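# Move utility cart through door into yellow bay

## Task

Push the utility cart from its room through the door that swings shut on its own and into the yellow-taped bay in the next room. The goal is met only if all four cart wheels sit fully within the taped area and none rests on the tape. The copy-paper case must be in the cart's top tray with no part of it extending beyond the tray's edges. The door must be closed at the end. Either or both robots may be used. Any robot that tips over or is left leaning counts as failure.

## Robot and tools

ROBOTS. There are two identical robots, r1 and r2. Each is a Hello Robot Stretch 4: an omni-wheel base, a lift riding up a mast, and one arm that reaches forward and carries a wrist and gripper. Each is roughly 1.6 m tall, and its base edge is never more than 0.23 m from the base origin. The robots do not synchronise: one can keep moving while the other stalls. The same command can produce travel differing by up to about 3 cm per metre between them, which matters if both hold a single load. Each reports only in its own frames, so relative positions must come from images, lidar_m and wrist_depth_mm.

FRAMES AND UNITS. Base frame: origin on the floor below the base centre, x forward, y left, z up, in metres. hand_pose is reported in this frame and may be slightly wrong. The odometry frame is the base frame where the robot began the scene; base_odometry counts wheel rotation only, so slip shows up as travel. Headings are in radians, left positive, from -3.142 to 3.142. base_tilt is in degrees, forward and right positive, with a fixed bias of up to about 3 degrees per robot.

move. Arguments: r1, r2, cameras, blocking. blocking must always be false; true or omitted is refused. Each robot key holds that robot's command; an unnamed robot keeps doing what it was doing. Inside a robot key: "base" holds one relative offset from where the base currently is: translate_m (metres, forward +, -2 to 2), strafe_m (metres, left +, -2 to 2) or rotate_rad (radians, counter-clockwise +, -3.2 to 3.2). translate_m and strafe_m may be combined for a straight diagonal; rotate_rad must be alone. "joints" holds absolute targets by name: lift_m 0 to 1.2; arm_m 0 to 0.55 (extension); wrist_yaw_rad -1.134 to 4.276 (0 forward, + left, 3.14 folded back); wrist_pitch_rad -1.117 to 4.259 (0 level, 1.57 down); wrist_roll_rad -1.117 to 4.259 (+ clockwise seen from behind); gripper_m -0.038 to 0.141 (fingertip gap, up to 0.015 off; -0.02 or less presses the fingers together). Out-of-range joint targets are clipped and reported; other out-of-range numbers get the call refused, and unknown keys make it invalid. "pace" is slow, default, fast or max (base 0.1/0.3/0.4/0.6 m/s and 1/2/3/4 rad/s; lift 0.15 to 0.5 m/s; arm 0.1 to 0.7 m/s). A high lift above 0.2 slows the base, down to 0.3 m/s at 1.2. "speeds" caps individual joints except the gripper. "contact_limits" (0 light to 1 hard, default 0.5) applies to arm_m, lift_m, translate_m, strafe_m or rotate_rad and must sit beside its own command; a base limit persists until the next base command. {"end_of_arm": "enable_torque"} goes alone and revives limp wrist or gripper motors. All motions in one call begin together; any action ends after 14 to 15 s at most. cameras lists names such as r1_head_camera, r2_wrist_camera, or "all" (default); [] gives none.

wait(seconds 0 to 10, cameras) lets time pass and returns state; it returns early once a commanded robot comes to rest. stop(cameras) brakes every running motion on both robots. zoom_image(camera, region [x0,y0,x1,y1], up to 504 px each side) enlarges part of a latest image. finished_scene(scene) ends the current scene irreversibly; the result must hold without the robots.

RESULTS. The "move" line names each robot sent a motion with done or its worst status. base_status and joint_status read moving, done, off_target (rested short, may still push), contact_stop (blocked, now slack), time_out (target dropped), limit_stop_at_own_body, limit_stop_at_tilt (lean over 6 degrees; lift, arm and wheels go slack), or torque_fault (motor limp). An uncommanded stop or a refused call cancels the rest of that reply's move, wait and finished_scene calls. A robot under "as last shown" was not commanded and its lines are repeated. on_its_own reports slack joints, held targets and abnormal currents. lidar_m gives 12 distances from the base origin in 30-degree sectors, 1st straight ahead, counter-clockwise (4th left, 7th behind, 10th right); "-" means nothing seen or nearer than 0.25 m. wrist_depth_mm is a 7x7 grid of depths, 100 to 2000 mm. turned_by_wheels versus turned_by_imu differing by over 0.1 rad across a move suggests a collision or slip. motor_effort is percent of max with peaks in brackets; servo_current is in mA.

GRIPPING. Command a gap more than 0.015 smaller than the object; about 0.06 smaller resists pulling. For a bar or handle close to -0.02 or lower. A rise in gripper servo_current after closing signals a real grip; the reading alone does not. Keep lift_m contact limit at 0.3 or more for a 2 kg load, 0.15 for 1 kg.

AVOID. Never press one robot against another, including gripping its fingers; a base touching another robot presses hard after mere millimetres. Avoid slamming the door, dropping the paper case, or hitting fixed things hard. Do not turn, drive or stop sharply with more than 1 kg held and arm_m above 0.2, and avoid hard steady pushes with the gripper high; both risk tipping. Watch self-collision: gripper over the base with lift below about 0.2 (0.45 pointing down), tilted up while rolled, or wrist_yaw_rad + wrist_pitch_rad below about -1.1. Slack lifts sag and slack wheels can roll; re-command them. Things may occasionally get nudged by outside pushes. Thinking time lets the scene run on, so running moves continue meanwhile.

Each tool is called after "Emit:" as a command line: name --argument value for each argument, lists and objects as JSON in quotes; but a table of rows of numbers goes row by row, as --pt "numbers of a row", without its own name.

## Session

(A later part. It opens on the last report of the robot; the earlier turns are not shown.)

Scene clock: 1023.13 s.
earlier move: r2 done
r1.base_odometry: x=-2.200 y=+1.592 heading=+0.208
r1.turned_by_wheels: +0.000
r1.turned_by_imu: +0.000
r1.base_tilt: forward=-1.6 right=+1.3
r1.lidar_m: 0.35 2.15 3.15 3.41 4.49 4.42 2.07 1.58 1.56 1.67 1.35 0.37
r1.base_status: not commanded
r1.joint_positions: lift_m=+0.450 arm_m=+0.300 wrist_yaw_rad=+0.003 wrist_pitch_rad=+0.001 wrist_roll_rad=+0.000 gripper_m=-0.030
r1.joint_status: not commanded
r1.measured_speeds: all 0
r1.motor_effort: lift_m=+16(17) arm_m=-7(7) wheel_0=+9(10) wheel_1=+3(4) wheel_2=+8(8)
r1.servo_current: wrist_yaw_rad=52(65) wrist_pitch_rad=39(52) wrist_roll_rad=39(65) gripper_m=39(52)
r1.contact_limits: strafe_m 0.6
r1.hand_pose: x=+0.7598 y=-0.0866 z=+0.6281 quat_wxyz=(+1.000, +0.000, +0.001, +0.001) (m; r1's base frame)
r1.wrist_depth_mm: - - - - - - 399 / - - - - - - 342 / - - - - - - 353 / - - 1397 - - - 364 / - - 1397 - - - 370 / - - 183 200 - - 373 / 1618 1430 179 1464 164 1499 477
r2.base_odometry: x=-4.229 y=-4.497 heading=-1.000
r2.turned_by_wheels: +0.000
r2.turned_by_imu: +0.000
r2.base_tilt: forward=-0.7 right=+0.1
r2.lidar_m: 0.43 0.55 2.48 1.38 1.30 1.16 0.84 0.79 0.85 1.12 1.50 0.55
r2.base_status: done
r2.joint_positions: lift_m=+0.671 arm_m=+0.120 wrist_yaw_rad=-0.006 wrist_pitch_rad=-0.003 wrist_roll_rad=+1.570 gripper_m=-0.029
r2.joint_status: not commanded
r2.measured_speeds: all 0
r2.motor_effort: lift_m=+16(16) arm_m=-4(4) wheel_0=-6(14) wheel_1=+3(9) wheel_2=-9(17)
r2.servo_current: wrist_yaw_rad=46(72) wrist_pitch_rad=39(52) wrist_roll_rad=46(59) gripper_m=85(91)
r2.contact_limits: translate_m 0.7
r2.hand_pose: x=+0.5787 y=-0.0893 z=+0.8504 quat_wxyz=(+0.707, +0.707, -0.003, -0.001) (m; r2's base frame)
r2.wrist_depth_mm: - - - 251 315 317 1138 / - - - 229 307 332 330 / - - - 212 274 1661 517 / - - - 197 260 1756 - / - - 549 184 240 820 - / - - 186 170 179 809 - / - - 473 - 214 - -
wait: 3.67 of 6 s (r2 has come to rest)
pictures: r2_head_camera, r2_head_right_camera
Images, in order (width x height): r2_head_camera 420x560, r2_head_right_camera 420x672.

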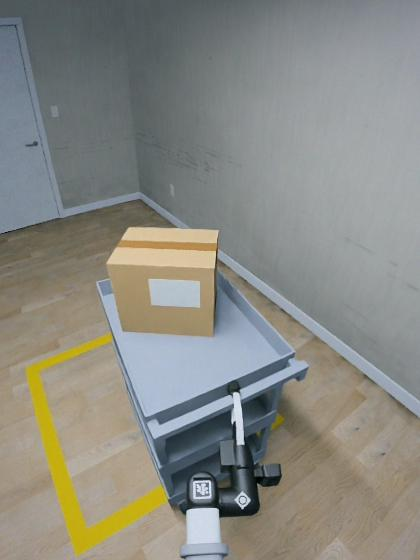

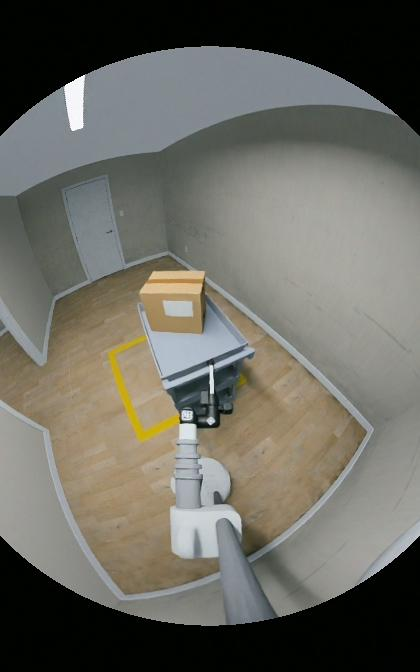

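Emit:
move --r2 '{"base":{"translate_m":-0.055,"strafe_m":0.084},"pace":"default","contact_limits":{"translate_m":0.7}}' --blocking false --cameras '[]'

Emit:
wait --seconds 5 --cameras '[]'

Emit:
move --r2 '{"base":{"translate_m":-0.46,"strafe_m":-0.119},"pace":"default","contact_limits":{"translate_m":0.7}}' --blocking false --cameras '[]'

Emit:
wait --seconds 7 --cameras '["r2_head_camera"]'

Scene clock: 1052.67 s.
move: r2 moving
r1: as last shown
r1.turned_by_imu: -0.002
r1.lidar_m: 0.35 2.14 3.16 3.40 4.45 4.45 2.07 1.60 1.54 1.67 1.35 0.37
r1.motor_effort: lift_m=+16(17) arm_m=-7(7) wheel_0=+9(10) wheel_1=+3(3) wheel_2=+8(8)
r1.servo_current: wrist_yaw_rad=46(59) wrist_pitch_rad=39(46) wrist_roll_rad=52(52) gripper_m=39(52)
r1.contact_limits: strafe_m 0.6
r1.wrist_depth_mm: - - - - - - 399 / - - - - - - 345 / - - - - - - 353 / - - 1397 - - - 366 / - - 1430 - - - 368 / - - 182 199 - - 373 / 1661 1397 180 1464 164 1499 477
r2.base_odometry: x=-4.216 y=-4.468 heading=-1.000
r2.turned_by_wheels: +0.000
r2.turned_by_imu: +0.004
r2.base_tilt: forward=-0.6 right=+0.1
r2.lidar_m: 0.42 0.53 2.45 1.34 1.27 1.19 0.82 0.78 0.83 1.16 1.53 0.58
r2.base_status: translate_m moving; strafe_m moving
r2.joint_positions: lift_m=+0.671 arm_m=+0.120 wrist_yaw_rad=-0.006 wrist_pitch_rad=-0.003 wrist_roll_rad=+1.570 gripper_m=-0.029
r2.joint_status: not commanded
r2.measured_speeds: translate_m=-0.068 strafe_m=+0.102 rotate_rad=+0.004 lift_m=+0.000 arm_m=+0.000 wrist_yaw_rad=+0.000 wrist_pitch_rad=+0.000 wrist_roll_rad=+0.000
r2.motor_effort: lift_m=+15(16) arm_m=-4(4) wheel_0=-15(18) wheel_1=+7(7) wheel_2=+7(9)
r2.servo_current: wrist_yaw_rad=39(52) wrist_pitch_rad=39(52) wrist_roll_rad=65(65) gripper_m=85(85)
r2.contact_limits: translate_m 0.7
r2.hand_pose: x=+0.5787 y=-0.0893 z=+0.8504 quat_wxyz=(+0.707, +0.707, -0.003, -0.001) (m; r2's base frame)
r2.wrist_depth_mm: - - - 240 304 310 1060 / - - - 223 293 1464 1138 / - - - 208 268 1756 508 / - - - 195 256 1756 - / - - 508 183 237 820 - / - - 186 171 178 788 - / - - 480 - 215 - -
pictures: none
No camera images: "cameras" was empty.

Scene clock: 1053.73 s.
earlier move: r2 done
r1.base_odometry: x=-2.200 y=+1.592 heading=+0.208
r1.turned_by_wheels: +0.000
r1.turned_by_imu: +0.000
r1.base_tilt: forward=-1.6 right=+1.3
r1.lidar_m: 0.34 2.13 3.18 3.41 4.50 4.42 2.05 1.59 1.55 1.71 1.37 0.36
r1.base_status: not commanded
r1.joint_positions: lift_m=+0.450 arm_m=+0.300 wrist_yaw_rad=+0.003 wrist_pitch_rad=+0.001 wrist_roll_rad=+0.000 gripper_m=-0.030
r1.joint_status: not commanded
r1.measured_speeds: all 0
r1.motor_effort: lift_m=+16(17) arm_m=-7(7) wheel_0=+9(10) wheel_1=+3(4) wheel_2=+8(8)
r1.servo_current: wrist_yaw_rad=52(65) wrist_pitch_rad=39(52) wrist_roll_rad=46(59) gripper_m=39(52)
r1.contact_limits: strafe_m 0.6
r1.hand_pose: x=+0.7598 y=-0.0866 z=+0.6281 quat_wxyz=(+1.000, +0.000, +0.001, +0.001) (m; r1's base frame)
r1.wrist_depth_mm: - - - - - - 399 / - - - - - - 343 / - - - - - - 353 / - - 1397 - - - 364 / - - 1397 - - - 368 / - - 183 199 - - 375 / 1618 1430 179 1464 164 1499 473
r2.base_odometry: x=-4.188 y=-4.405 heading=-0.999
r2.turned_by_wheels: +0.000
r2.turned_by_imu: +0.000
r2.base_tilt: forward=-0.7 right=+0.1
r2.lidar_m: 0.49 0.49 2.41 1.26 1.20 1.19 0.82 0.79 0.83 1.12 1.58 0.57
r2.base_status: done
r2.joint_positions: lift_m=+0.671 arm_m=+0.120 wrist_yaw_rad=-0.001 wrist_pitch_rad=-0.003 wrist_roll_rad=+1.570 gripper_m=-0.029
r2.joint_status: not commanded
r2.measured_speeds: all 0
r2.motor_effort: lift_m=+16(16) arm_m=-3(4) wheel_0=-2(18) wheel_1=+2(7) wheel_2=+5(9)
r2.servo_current: wrist_yaw_rad=52(59) wrist_pitch_rad=39(52) wrist_roll_rad=52(65) gripper_m=85(85)
r2.contact_limits: translate_m 0.7
r2.hand_pose: x=+0.5792 y=-0.0877 z=+0.8504 quat_wxyz=(+0.707, +0.707, -0.002, +0.001) (m; r2's base frame)
r2.wrist_depth_mm: - - - 208 274 281 290 / - - - 200 263 1537 1205 / - - - 191 251 1808 - / - - 591 185 242 809 - / - - 469 179 236 820 - / - - 186 173 178 798 - / - - 525 - - - -
wait: 1.07 of 5 s (r2 has come to rest)
pictures: none
No camera images: "cameras" was empty.

Scene clock: 1054.23 s.
move: r2 moving
r1: as last shown
r1.lidar_m: 0.37 2.14 3.16 3.39 4.50 4.43 2.06 1.60 1.56 1.66 1.34 0.37
r1.motor_effort: lift_m=+17(17) arm_m=-7(7) wheel_0=+9(10) wheel_1=+3(4) wheel_2=+8(8)
r1.servo_current: wrist_yaw_rad=39(59) wrist_pitch_rad=39(39) wrist_roll_rad=39(65) gripper_m=46(46)
r1.contact_limits: strafe_m 0.6
r1.wrist_depth_mm: - - - - - - 397 / - - - - - - 343 / - - - - - - 353 / - - 1430 - - - 362 / - - 1430 - - - 370 / - - 183 199 - - 375 / 1661 1397 179 1464 165 1499 473
r2.base_odometry: x=-4.212 y=-4.383 heading=-0.999
r2.turned_by_wheels: +0.000
r2.turned_by_imu: +0.001
r2.base_tilt: forward=-0.7 right=+0.1
r2.lidar_m: 0.48 0.52 2.43 1.27 1.17 1.15 0.79 0.75 0.79 1.11 1.61 0.55
r2.base_status: translate_m moving; strafe_m moving
r2.joint_positions: lift_m=+0.671 arm_m=+0.120 wrist_yaw_rad=+0.003 wrist_pitch_rad=-0.003 wrist_roll_rad=+1.570 gripper_m=-0.029
r2.joint_status: not commanded
r2.measured_speeds: translate_m=-0.122 strafe_m=-0.033 rotate_rad=+0.006 lift_m=+0.000 arm_m=+0.000 wrist_yaw_rad=+0.000 wrist_pitch_rad=+0.000 wrist_roll_rad=+0.000
r2.motor_effort: lift_m=+15(16) arm_m=-4(4) wheel_0=-3(7) wheel_1=-10(11) wheel_2=+18(18)
r2.servo_current: wrist_yaw_rad=39(52) wrist_pitch_rad=46(46) wrist_roll_rad=46(52) gripper_m=78(85)
r2.contact_limits: translate_m 0.7
r2.hand_pose: x=+0.5796 y=-0.0866 z=+0.8504 quat_wxyz=(+0.707, +0.707, +0.000, +0.002) (m; r2's base frame)
r2.wrist_depth_mm: - - - 205 271 279 290 / - - - 198 259 1661 1205 / - - - 190 251 1808 - / - - 574 184 243 809 - / - - 473 178 236 820 - / - - 185 174 179 798 - / - - 530 - - - -
pictures: none
No camera images: "cameras" was empty.

Scene clock: 1056.77 s.
earlier move: r2 done
r1.base_odometry: x=-2.200 y=+1.592 heading=+0.208
r1.turned_by_wheels: +0.000
r1.turned_by_imu: +0.000
r1.base_tilt: forward=-1.6 right=+1.3
r1.lidar_m: 0.35 2.16 3.18 3.41 4.50 4.44 2.06 1.59 1.56 1.69 1.35 0.38
r1.base_status: not commanded
r1.joint_positions: lift_m=+0.450 arm_m=+0.300 wrist_yaw_rad=+0.003 wrist_pitch_rad=+0.001 wrist_roll_rad=+0.000 gripper_m=-0.030
r1.joint_status: not commanded
r1.measured_speeds: all 0
r1.motor_effort: lift_m=+17(17) arm_m=-7(7) wheel_0=+9(10) wheel_1=+3(4) wheel_2=+8(8)
r1.servo_current: wrist_yaw_rad=46(85) wrist_pitch_rad=39(52) wrist_roll_rad=33(65) gripper_m=39(52)
r1.contact_limits: strafe_m 0.6
r1.hand_pose: x=+0.7598 y=-0.0866 z=+0.6281 quat_wxyz=(+1.000, +0.000, +0.001, +0.001) (m; r1's base frame)
r1.wrist_depth_mm: - - - - - - 399 / - - - - - - 345 / - - - - - - 355 / - - 1397 - - - 362 / - - 1430 - - - 370 / - - 182 200 - - 370 / 1618 1430 180 1499 165 1499 473
r2.base_odometry: x=-4.537 y=-4.083 heading=-0.999
r2.turned_by_wheels: -0.001
r2.turned_by_imu: +0.001
r2.base_tilt: forward=-0.7 right=+0.0
r2.lidar_m: 0.45 0.46 1.56 1.11 1.06 0.51 0.36 0.32 0.34 0.50 1.30 0.56
r2.base_status: done
r2.joint_positions: lift_m=+0.671 arm_m=+0.120 wrist_yaw_rad=+0.004 wrist_pitch_rad=-0.003 wrist_roll_rad=+1.570 gripper_m=-0.029
r2.joint_status: not commanded
r2.measured_speeds: all 0
r2.motor_effort: lift_m=+16(16) arm_m=-3(4) wheel_0=-2(7) wheel_1=-3(11) wheel_2=+2(20)
r2.servo_current: wrist_yaw_rad=52(65) wrist_pitch_rad=39(46) wrist_roll_rad=46(59) gripper_m=78(85)
r2.contact_limits: translate_m 0.7
r2.hand_pose: x=+0.5797 y=-0.0862 z=+0.8504 quat_wxyz=(+0.707, +0.707, +0.000, +0.003) (m; r2's base frame)
r2.wrist_depth_mm: - - - 220 290 291 290 / - - - 208 273 1708 1205 / - - - 196 260 1808 504 / - - 683 190 247 798 - / - - 466 182 237 820 - / - - 186 173 178 798 - / - - 508 - 220 - -
wait: 2.53 of 7 s (r2 has come to rest)
pictures: r2_head_camera
Images, in order (width x height): r2_head_camera 420x560.

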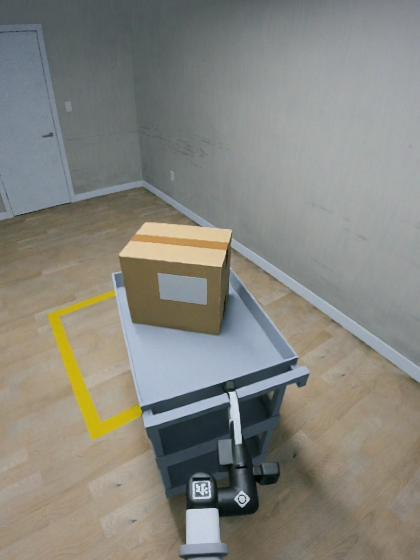

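Emit:
move --r2 '{"base":{"translate_m":0.082,"strafe_m":-0.126},"pace":"default","contact_limits":{"translate_m":0.7}}' --blocking false --cameras '[]'

Emit:
wait --seconds 5 --cameras '[]'

Emit:
move --r2 '{"base":{"translate_m":0.59,"strafe_m":0.19},"pace":"default","contact_limits":{"translate_m":0.7}}' --blocking false --cameras '[]'

Emit:
wait --seconds 7 --cameras '["r2_head_camera"]'

Scene clock: 1074.70 s.
move: r2 moving
r1: as last shown
r1.turned_by_imu: -0.001
r1.lidar_m: 0.33 2.13 3.16 3.39 4.50 4.42 2.05 1.58 1.57 1.69 1.36 0.36
r1.motor_effort: lift_m=+17(17) arm_m=-7(7) wheel_0=+9(10) wheel_1=+3(3) wheel_2=+8(8)
r1.servo_current: wrist_yaw_rad=39(65) wrist_pitch_rad=39(46) wrist_roll_rad=33(65) gripper_m=39(52)
r1.contact_limits: strafe_m 0.6
r1.wrist_depth_mm: - - - - - - 399 / - - - - - - 343 / - - - - - - 355 / - - 1430 - - - 364 / - - 1366 - - - 370 / - - 183 200 - - 370 / 1618 1464 180 1464 165 1499 473
r2.base_odometry: x=-4.550 y=-4.111 heading=-0.999
r2.turned_by_wheels: +0.000
r2.turned_by_imu: +0.003
r2.base_tilt: forward=-0.7 right=+0.1
r2.lidar_m: 0.43 0.50 1.60 1.14 1.06 0.50 0.37 0.33 0.36 0.49 1.31 0.58
r2.base_status: translate_m moving; strafe_m moving
r2.joint_positions: lift_m=+0.671 arm_m=+0.120 wrist_yaw_rad=+0.004 wrist_pitch_rad=-0.003 wrist_roll_rad=+1.570 gripper_m=-0.029
r2.joint_status: not commanded
r2.measured_speeds: translate_m=+0.067 strafe_m=-0.100 rotate_rad=+0.003 lift_m=+0.000 arm_m=+0.000 wrist_yaw_rad=+0.000 wrist_pitch_rad=+0.000 wrist_roll_rad=+0.000
r2.motor_effort: lift_m=+16(16) arm_m=-3(4) wheel_0=+14(16) wheel_1=-6(9) wheel_2=-9(11)
r2.servo_current: wrist_yaw_rad=39(59) wrist_pitch_rad=39(46) wrist_roll_rad=39(59) gripper_m=78(85)
r2.contact_limits: translate_m 0.7
r2.hand_pose: x=+0.5797 y=-0.0862 z=+0.8504 quat_wxyz=(+0.707, +0.707, +0.000, +0.003) (m; r2's base frame)
r2.wrist_depth_mm: - - - 224 293 294 296 / - - - 211 277 1708 1205 / - - - 201 264 1808 517 / - - - 191 250 798 - / - - 473 182 238 831 - / - - 186 173 178 798 - / - - 500 - 220 - -
pictures: none
No camera images: "cameras" was empty.

Scene clock: 1076.03 s.
earlier move: r2 done
r1.base_odometry: x=-2.200 y=+1.592 heading=+0.208
r1.turned_by_wheels: +0.000
r1.turned_by_imu: +0.000
r1.base_tilt: forward=-1.5 right=+1.3
r1.lidar_m: 0.36 2.15 3.16 3.40 4.50 4.44 2.05 1.60 1.55 1.71 1.34 0.37
r1.base_status: not commanded
r1.joint_positions: lift_m=+0.450 arm_m=+0.300 wrist_yaw_rad=+0.003 wrist_pitch_rad=+0.001 wrist_roll_rad=+0.000 gripper_m=-0.030
r1.joint_status: not commanded
r1.measured_speeds: all 0
r1.motor_effort: lift_m=+17(17) arm_m=-7(7) wheel_0=+9(10) wheel_1=+3(4) wheel_2=+8(8)
r1.servo_current: wrist_yaw_rad=65(65) wrist_pitch_rad=46(46) wrist_roll_rad=33(65) gripper_m=46(52)
r1.contact_limits: strafe_m 0.6
r1.hand_pose: x=+0.7598 y=-0.0866 z=+0.6281 quat_wxyz=(+1.000, +0.000, +0.001, +0.001) (m; r1's base frame)
r1.wrist_depth_mm: - - - - - - 399 / - - - - - - 345 / - - - - - - 353 / - - 1397 - - - 364 / - - 1397 - - - 370 / - - 182 199 - - 373 / 1618 1430 180 1499 165 1499 473
r2.base_odometry: x=-4.599 y=-4.220 heading=-1.000
r2.turned_by_wheels: -0.001
r2.turned_by_imu: +0.000
r2.base_tilt: forward=-0.7 right=+0.1
r2.lidar_m: 0.41 0.48 1.78 1.27 1.20 0.50 0.38 0.33 0.38 0.50 1.31 0.58
r2.base_status: done
r2.joint_positions: lift_m=+0.671 arm_m=+0.120 wrist_yaw_rad=+0.000 wrist_pitch_rad=-0.003 wrist_roll_rad=+1.570 gripper_m=-0.029
r2.joint_status: not commanded
r2.measured_speeds: all 0
r2.motor_effort: lift_m=+16(16) arm_m=-3(4) wheel_0=+2(17) wheel_1=-2(9) wheel_2=-8(11)
r2.servo_current: wrist_yaw_rad=59(59) wrist_pitch_rad=46(46) wrist_roll_rad=52(65) gripper_m=78(85)
r2.contact_limits: translate_m 0.7
r2.hand_pose: x=+0.5793 y=-0.0875 z=+0.8504 quat_wxyz=(+0.707, +0.707, -0.001, +0.001) (m; r2's base frame)
r2.wrist_depth_mm: - - - 281 - 1464 1205 / - - - 251 327 336 336 / - - - 224 296 1808 1255 / - - - 204 265 1756 539 / - - - 187 243 798 - / - - 186 170 179 809 - / - - 455 - 212 - -
wait: 1.33 of 5 s (r2 has come to rest)
pictures: none
No camera images: "cameras" was empty.

Scene clock: 1076.53 s.
move: r2 moving
r1: as last shown
r1.base_tilt: forward=-1.6 right=+1.2
r1.lidar_m: 0.35 2.10 3.17 3.41 4.51 4.43 2.05 1.59 1.57 1.67 1.36 0.37
r1.motor_effort: lift_m=+16(17) arm_m=-7(7) wheel_0=+10(10) wheel_1=+3(3) wheel_2=+8(8)
r1.servo_current: wrist_yaw_rad=46(65) wrist_pitch_rad=46(46) wrist_roll_rad=46(59) gripper_m=46(46)
r1.contact_limits: strafe_m 0.6
r1.wrist_depth_mm: - - - - - - 394 / - - - - - - 345 / - - - - - - 353 / - - 1430 - - - 364 / - - 1430 - - - 373 / - - 183 199 - - 370 / 1661 1430 179 1499 165 1499 466
r2.base_odometry: x=-4.573 y=-4.241 heading=-1.001
r2.turned_by_wheels: -0.001
r2.turned_by_imu: -0.001
r2.base_tilt: forward=-0.7 right=+0.1
r2.lidar_m: 0.42 0.50 1.76 1.30 1.20 0.56 0.39 0.36 0.36 0.52 1.39 0.59
r2.base_status: translate_m moving; strafe_m moving
r2.joint_positions: lift_m=+0.671 arm_m=+0.120 wrist_yaw_rad=-0.007 wrist_pitch_rad=-0.003 wrist_roll_rad=+1.570 gripper_m=-0.029
r2.joint_status: not commanded
r2.measured_speeds: translate_m=+0.123 strafe_m=+0.040 rotate_rad=+0.000 lift_m=+0.000 arm_m=+0.000 wrist_yaw_rad=-0.004 wrist_pitch_rad=+0.000 wrist_roll_rad=+0.000
r2.motor_effort: lift_m=+16(16) arm_m=-2(4) wheel_0=+0(8) wheel_1=+8(9) wheel_2=-19(20)
r2.servo_current: wrist_yaw_rad=52(65) wrist_pitch_rad=39(46) wrist_roll_rad=46(59) gripper_m=78(85)
r2.contact_limits: translate_m 0.7
r2.hand_pose: x=+0.5787 y=-0.0894 z=+0.8504 quat_wxyz=(+0.707, +0.707, -0.004, -0.001) (m; r2's base frame)
r2.wrist_depth_mm: - - - 289 - 1430 1182 / - - - 314 338 343 343 / - - - 223 296 1808 1308 / - - - 205 272 1808 512 / - - - 186 242 809 - / - - 186 167 179 798 - / - 449 445 - 209 - -
pictures: none
No camera images: "cameras" was empty.

Scene clock: 1079.53 s.
earlier move: r2 done
r1.base_odometry: x=-2.200 y=+1.592 heading=+0.208
r1.turned_by_wheels: +0.000
r1.turned_by_imu: +0.000
r1.base_tilt: forward=-1.5 right=+1.3
r1.lidar_m: 0.35 2.15 3.16 3.38 4.52 4.43 2.05 1.58 1.57 1.67 1.36 0.37
r1.base_status: not commanded
r1.joint_positions: lift_m=+0.450 arm_m=+0.300 wrist_yaw_rad=+0.003 wrist_pitch_rad=+0.001 wrist_roll_rad=+0.000 gripper_m=-0.030
r1.joint_status: not commanded
r1.measured_speeds: all 0
r1.motor_effort: lift_m=+17(17) arm_m=-7(7) wheel_0=+9(10) wheel_1=+3(4) wheel_2=+8(8)
r1.servo_current: wrist_yaw_rad=59(85) wrist_pitch_rad=39(52) wrist_roll_rad=46(65) gripper_m=46(52)
r1.contact_limits: strafe_m 0.6
r1.hand_pose: x=+0.7598 y=-0.0866 z=+0.6281 quat_wxyz=(+1.000, +0.000, +0.001, +0.001) (m; r1's base frame)
r1.wrist_depth_mm: - - - - - - 399 / - - - - - - 345 / - - - - - - 353 / - - 1464 - - - 366 / - - 1397 - - - 368 / - - 183 199 - - 370 / 1661 1430 180 1464 165 1537 477
r2.base_odometry: x=-4.120 y=-4.613 heading=-0.999
r2.turned_by_wheels: +0.002
r2.turned_by_imu: +0.001
r2.base_tilt: forward=-0.7 right=+0.1
r2.lidar_m: 0.37 0.42 2.37 1.43 1.34 1.41 1.00 0.94 0.96 1.34 1.45 0.61
r2.base_status: done
r2.joint_positions: lift_m=+0.671 arm_m=+0.120 wrist_yaw_rad=+0.002 wrist_pitch_rad=-0.003 wrist_roll_rad=+1.570 gripper_m=-0.029
r2.joint_status: not commanded
r2.measured_speeds: all 0
r2.motor_effort: lift_m=+16(16) arm_m=+4(4) wheel_0=+7(11) wheel_1=+5(10) wheel_2=-3(22)
r2.servo_current: wrist_yaw_rad=39(72) wrist_pitch_rad=39(46) wrist_roll_rad=39(65) gripper_m=78(91)
r2.contact_limits: translate_m 0.7
r2.hand_pose: x=+0.5795 y=-0.0867 z=+0.8504 quat_wxyz=(+0.707, +0.707, +0.000, +0.002) (m; r2's base frame)
r2.wrist_depth_mm: - - - - - - 1205 / - - - 324 - 1464 1205 / - - - 265 362 375 368 / - - - 276 300 1863 496 / - - - 193 253 1808 544 / - - 187 166 179 707 - / - 427 427 - 205 - -
wait: 3.00 of 7 s (r2 has come to rest)
pictures: r2_head_camera
Images, in order (width x height): r2_head_camera 420x560.

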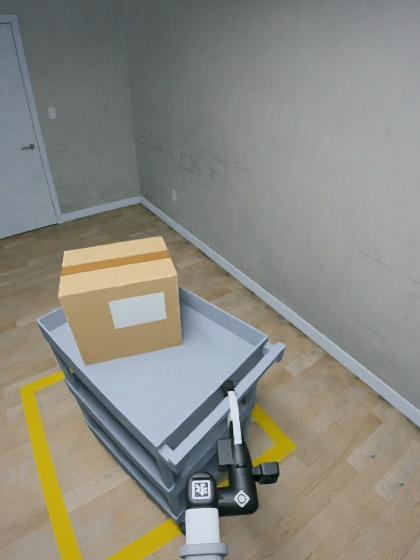

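Emit:
move --r2 '{"base":{"translate_m":0,"strafe_m":0.22},"pace":"slow","contact_limits":{"translate_m":0.7}}' --blocking false --cameras '[]'

Emit:
wait --seconds 5 --cameras '["r2_head_camera","r2_head_left_camera"]'

Scene clock: 1089.90 s.
move: r2 moving
r1: as last shown
r1.turned_by_imu: -0.001
r1.base_tilt: forward=-1.6 right=+1.3
r1.lidar_m: 0.36 2.15 3.14 3.40 4.50 4.42 2.08 1.60 1.56 1.69 1.37 0.37
r1.motor_effort: lift_m=+16(17) arm_m=-7(7) wheel_0=+10(10) wheel_1=+3(3) wheel_2=+8(8)
r1.servo_current: wrist_yaw_rad=39(65) wrist_pitch_rad=46(46) wrist_roll_rad=65(65) gripper_m=46(52)
r1.contact_limits: strafe_m 0.6
r1.wrist_depth_mm: - - - - - - 399 / - - - - - - 343 / - - - - - - 353 / - - 1430 - - - 366 / - - 1430 - - - 370 / - - 183 200 - - 370 / 1618 1464 180 1464 164 1537 473
r2.base_odometry: x=-4.108 y=-4.606 heading=-0.999
r2.turned_by_wheels: +0.000
r2.turned_by_imu: +0.001
r2.base_tilt: forward=-0.7 right=+0.0
r2.lidar_m: 0.36 0.48 2.39 1.41 1.34 1.41 1.00 0.92 0.99 1.33 1.44 0.62
r2.base_status: translate_m moving; strafe_m moving
r2.joint_positions: lift_m=+0.671 arm_m=+0.120 wrist_yaw_rad=+0.001 wrist_pitch_rad=-0.003 wrist_roll_rad=+1.570 gripper_m=-0.029
r2.joint_status: not commanded
r2.measured_speeds: translate_m=+0.000 strafe_m=+0.056 rotate_rad=-0.002 lift_m=+0.000 arm_m=+0.000 wrist_yaw_rad=-0.021 wrist_pitch_rad=+0.000 wrist_roll_rad=+0.000
r2.motor_effort: lift_m=+16(16) arm_m=+4(4) wheel_0=-11(11) wheel_1=+8(9) wheel_2=-1(3)
r2.servo_current: wrist_yaw_rad=46(59) wrist_pitch_rad=39(46) wrist_roll_rad=46(52) gripper_m=78(85)
r2.contact_limits: translate_m 0.7
r2.hand_pose: x=+0.5794 y=-0.0870 z=+0.8504 quat_wxyz=(+0.707, +0.707, -0.001, +0.002) (m; r2's base frame)
r2.wrist_depth_mm: - - - - - - 1205 / - - - 329 - 1499 1205 / - - - 256 368 377 373 / - - - 285 300 1808 496 / - - - 187 253 1863 521 / - - 186 168 179 723 - / - - 427 - 203 - -
pictures: none
No camera images: "cameras" was empty.

Scene clock: 1092.73 s.
earlier move: r2 done
r1.base_odometry: x=-2.200 y=+1.592 heading=+0.208
r1.turned_by_wheels: +0.000
r1.turned_by_imu: +0.000
r1.base_tilt: forward=-1.6 right=+1.2
r1.lidar_m: 0.36 2.16 3.17 3.40 4.50 4.44 2.08 1.61 1.55 1.68 1.33 0.35
r1.base_status: not commanded
r1.joint_positions: lift_m=+0.450 arm_m=+0.300 wrist_yaw_rad=+0.003 wrist_pitch_rad=+0.001 wrist_roll_rad=+0.000 gripper_m=-0.030
r1.joint_status: not commanded
r1.measured_speeds: all 0
r1.motor_effort: lift_m=+17(17) arm_m=-7(7) wheel_0=+9(10) wheel_1=+3(4) wheel_2=+8(8)
r1.servo_current: wrist_yaw_rad=59(72) wrist_pitch_rad=39(52) wrist_roll_rad=65(65) gripper_m=46(52)
r1.contact_limits: strafe_m 0.6
r1.hand_pose: x=+0.7598 y=-0.0866 z=+0.6281 quat_wxyz=(+1.000, +0.000, +0.001, +0.001) (m; r1's base frame)
r1.wrist_depth_mm: - - - - - - 397 / - - - - - - 343 / - - - - - - 353 / - - 1430 - - - 455 / - - 1430 - - - 473 / - - 183 200 - - 373 / 1618 1430 179 1464 165 1499 473
r2.base_odometry: x=-3.935 y=-4.495 heading=-0.999
r2.turned_by_wheels: +0.000
r2.turned_by_imu: +0.000
r2.base_tilt: forward=-0.7 right=+0.0
r2.lidar_m: 0.42 0.52 2.16 1.23 1.16 1.22 1.12 1.05 1.09 1.50 1.63 0.60
r2.base_status: done
r2.joint_positions: lift_m=+0.671 arm_m=+0.120 wrist_yaw_rad=-0.003 wrist_pitch_rad=-0.003 wrist_roll_rad=+1.570 gripper_m=-0.029
r2.joint_status: not commanded
r2.measured_speeds: all 0
r2.motor_effort: lift_m=+16(16) arm_m=+4(4) wheel_0=-5(15) wheel_1=+3(9) wheel_2=-1(3)
r2.servo_current: wrist_yaw_rad=46(59) wrist_pitch_rad=39(52) wrist_roll_rad=46(59) gripper_m=78(91)
r2.contact_limits: translate_m 0.7
r2.hand_pose: x=+0.5790 y=-0.0883 z=+0.8504 quat_wxyz=(+0.707, +0.707, -0.002, +0.000) (m; r2's base frame)
r2.wrist_depth_mm: - - - 272 - 1430 1229 / - - - 244 325 332 330 / - - - 222 290 1808 1205 / - - - 202 262 1863 - / - - 654 186 242 798 - / - - 186 170 178 798 - / - - 462 - 212 - -
wait: 2.83 of 5 s (r2 has come to rest)
pictures: r2_head_camera, r2_head_left_camera
Images, in order (width x height): r2_head_camera 420x560, r2_head_left_camera 420x672.

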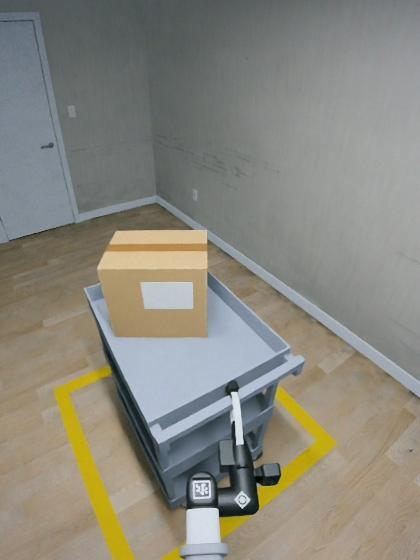

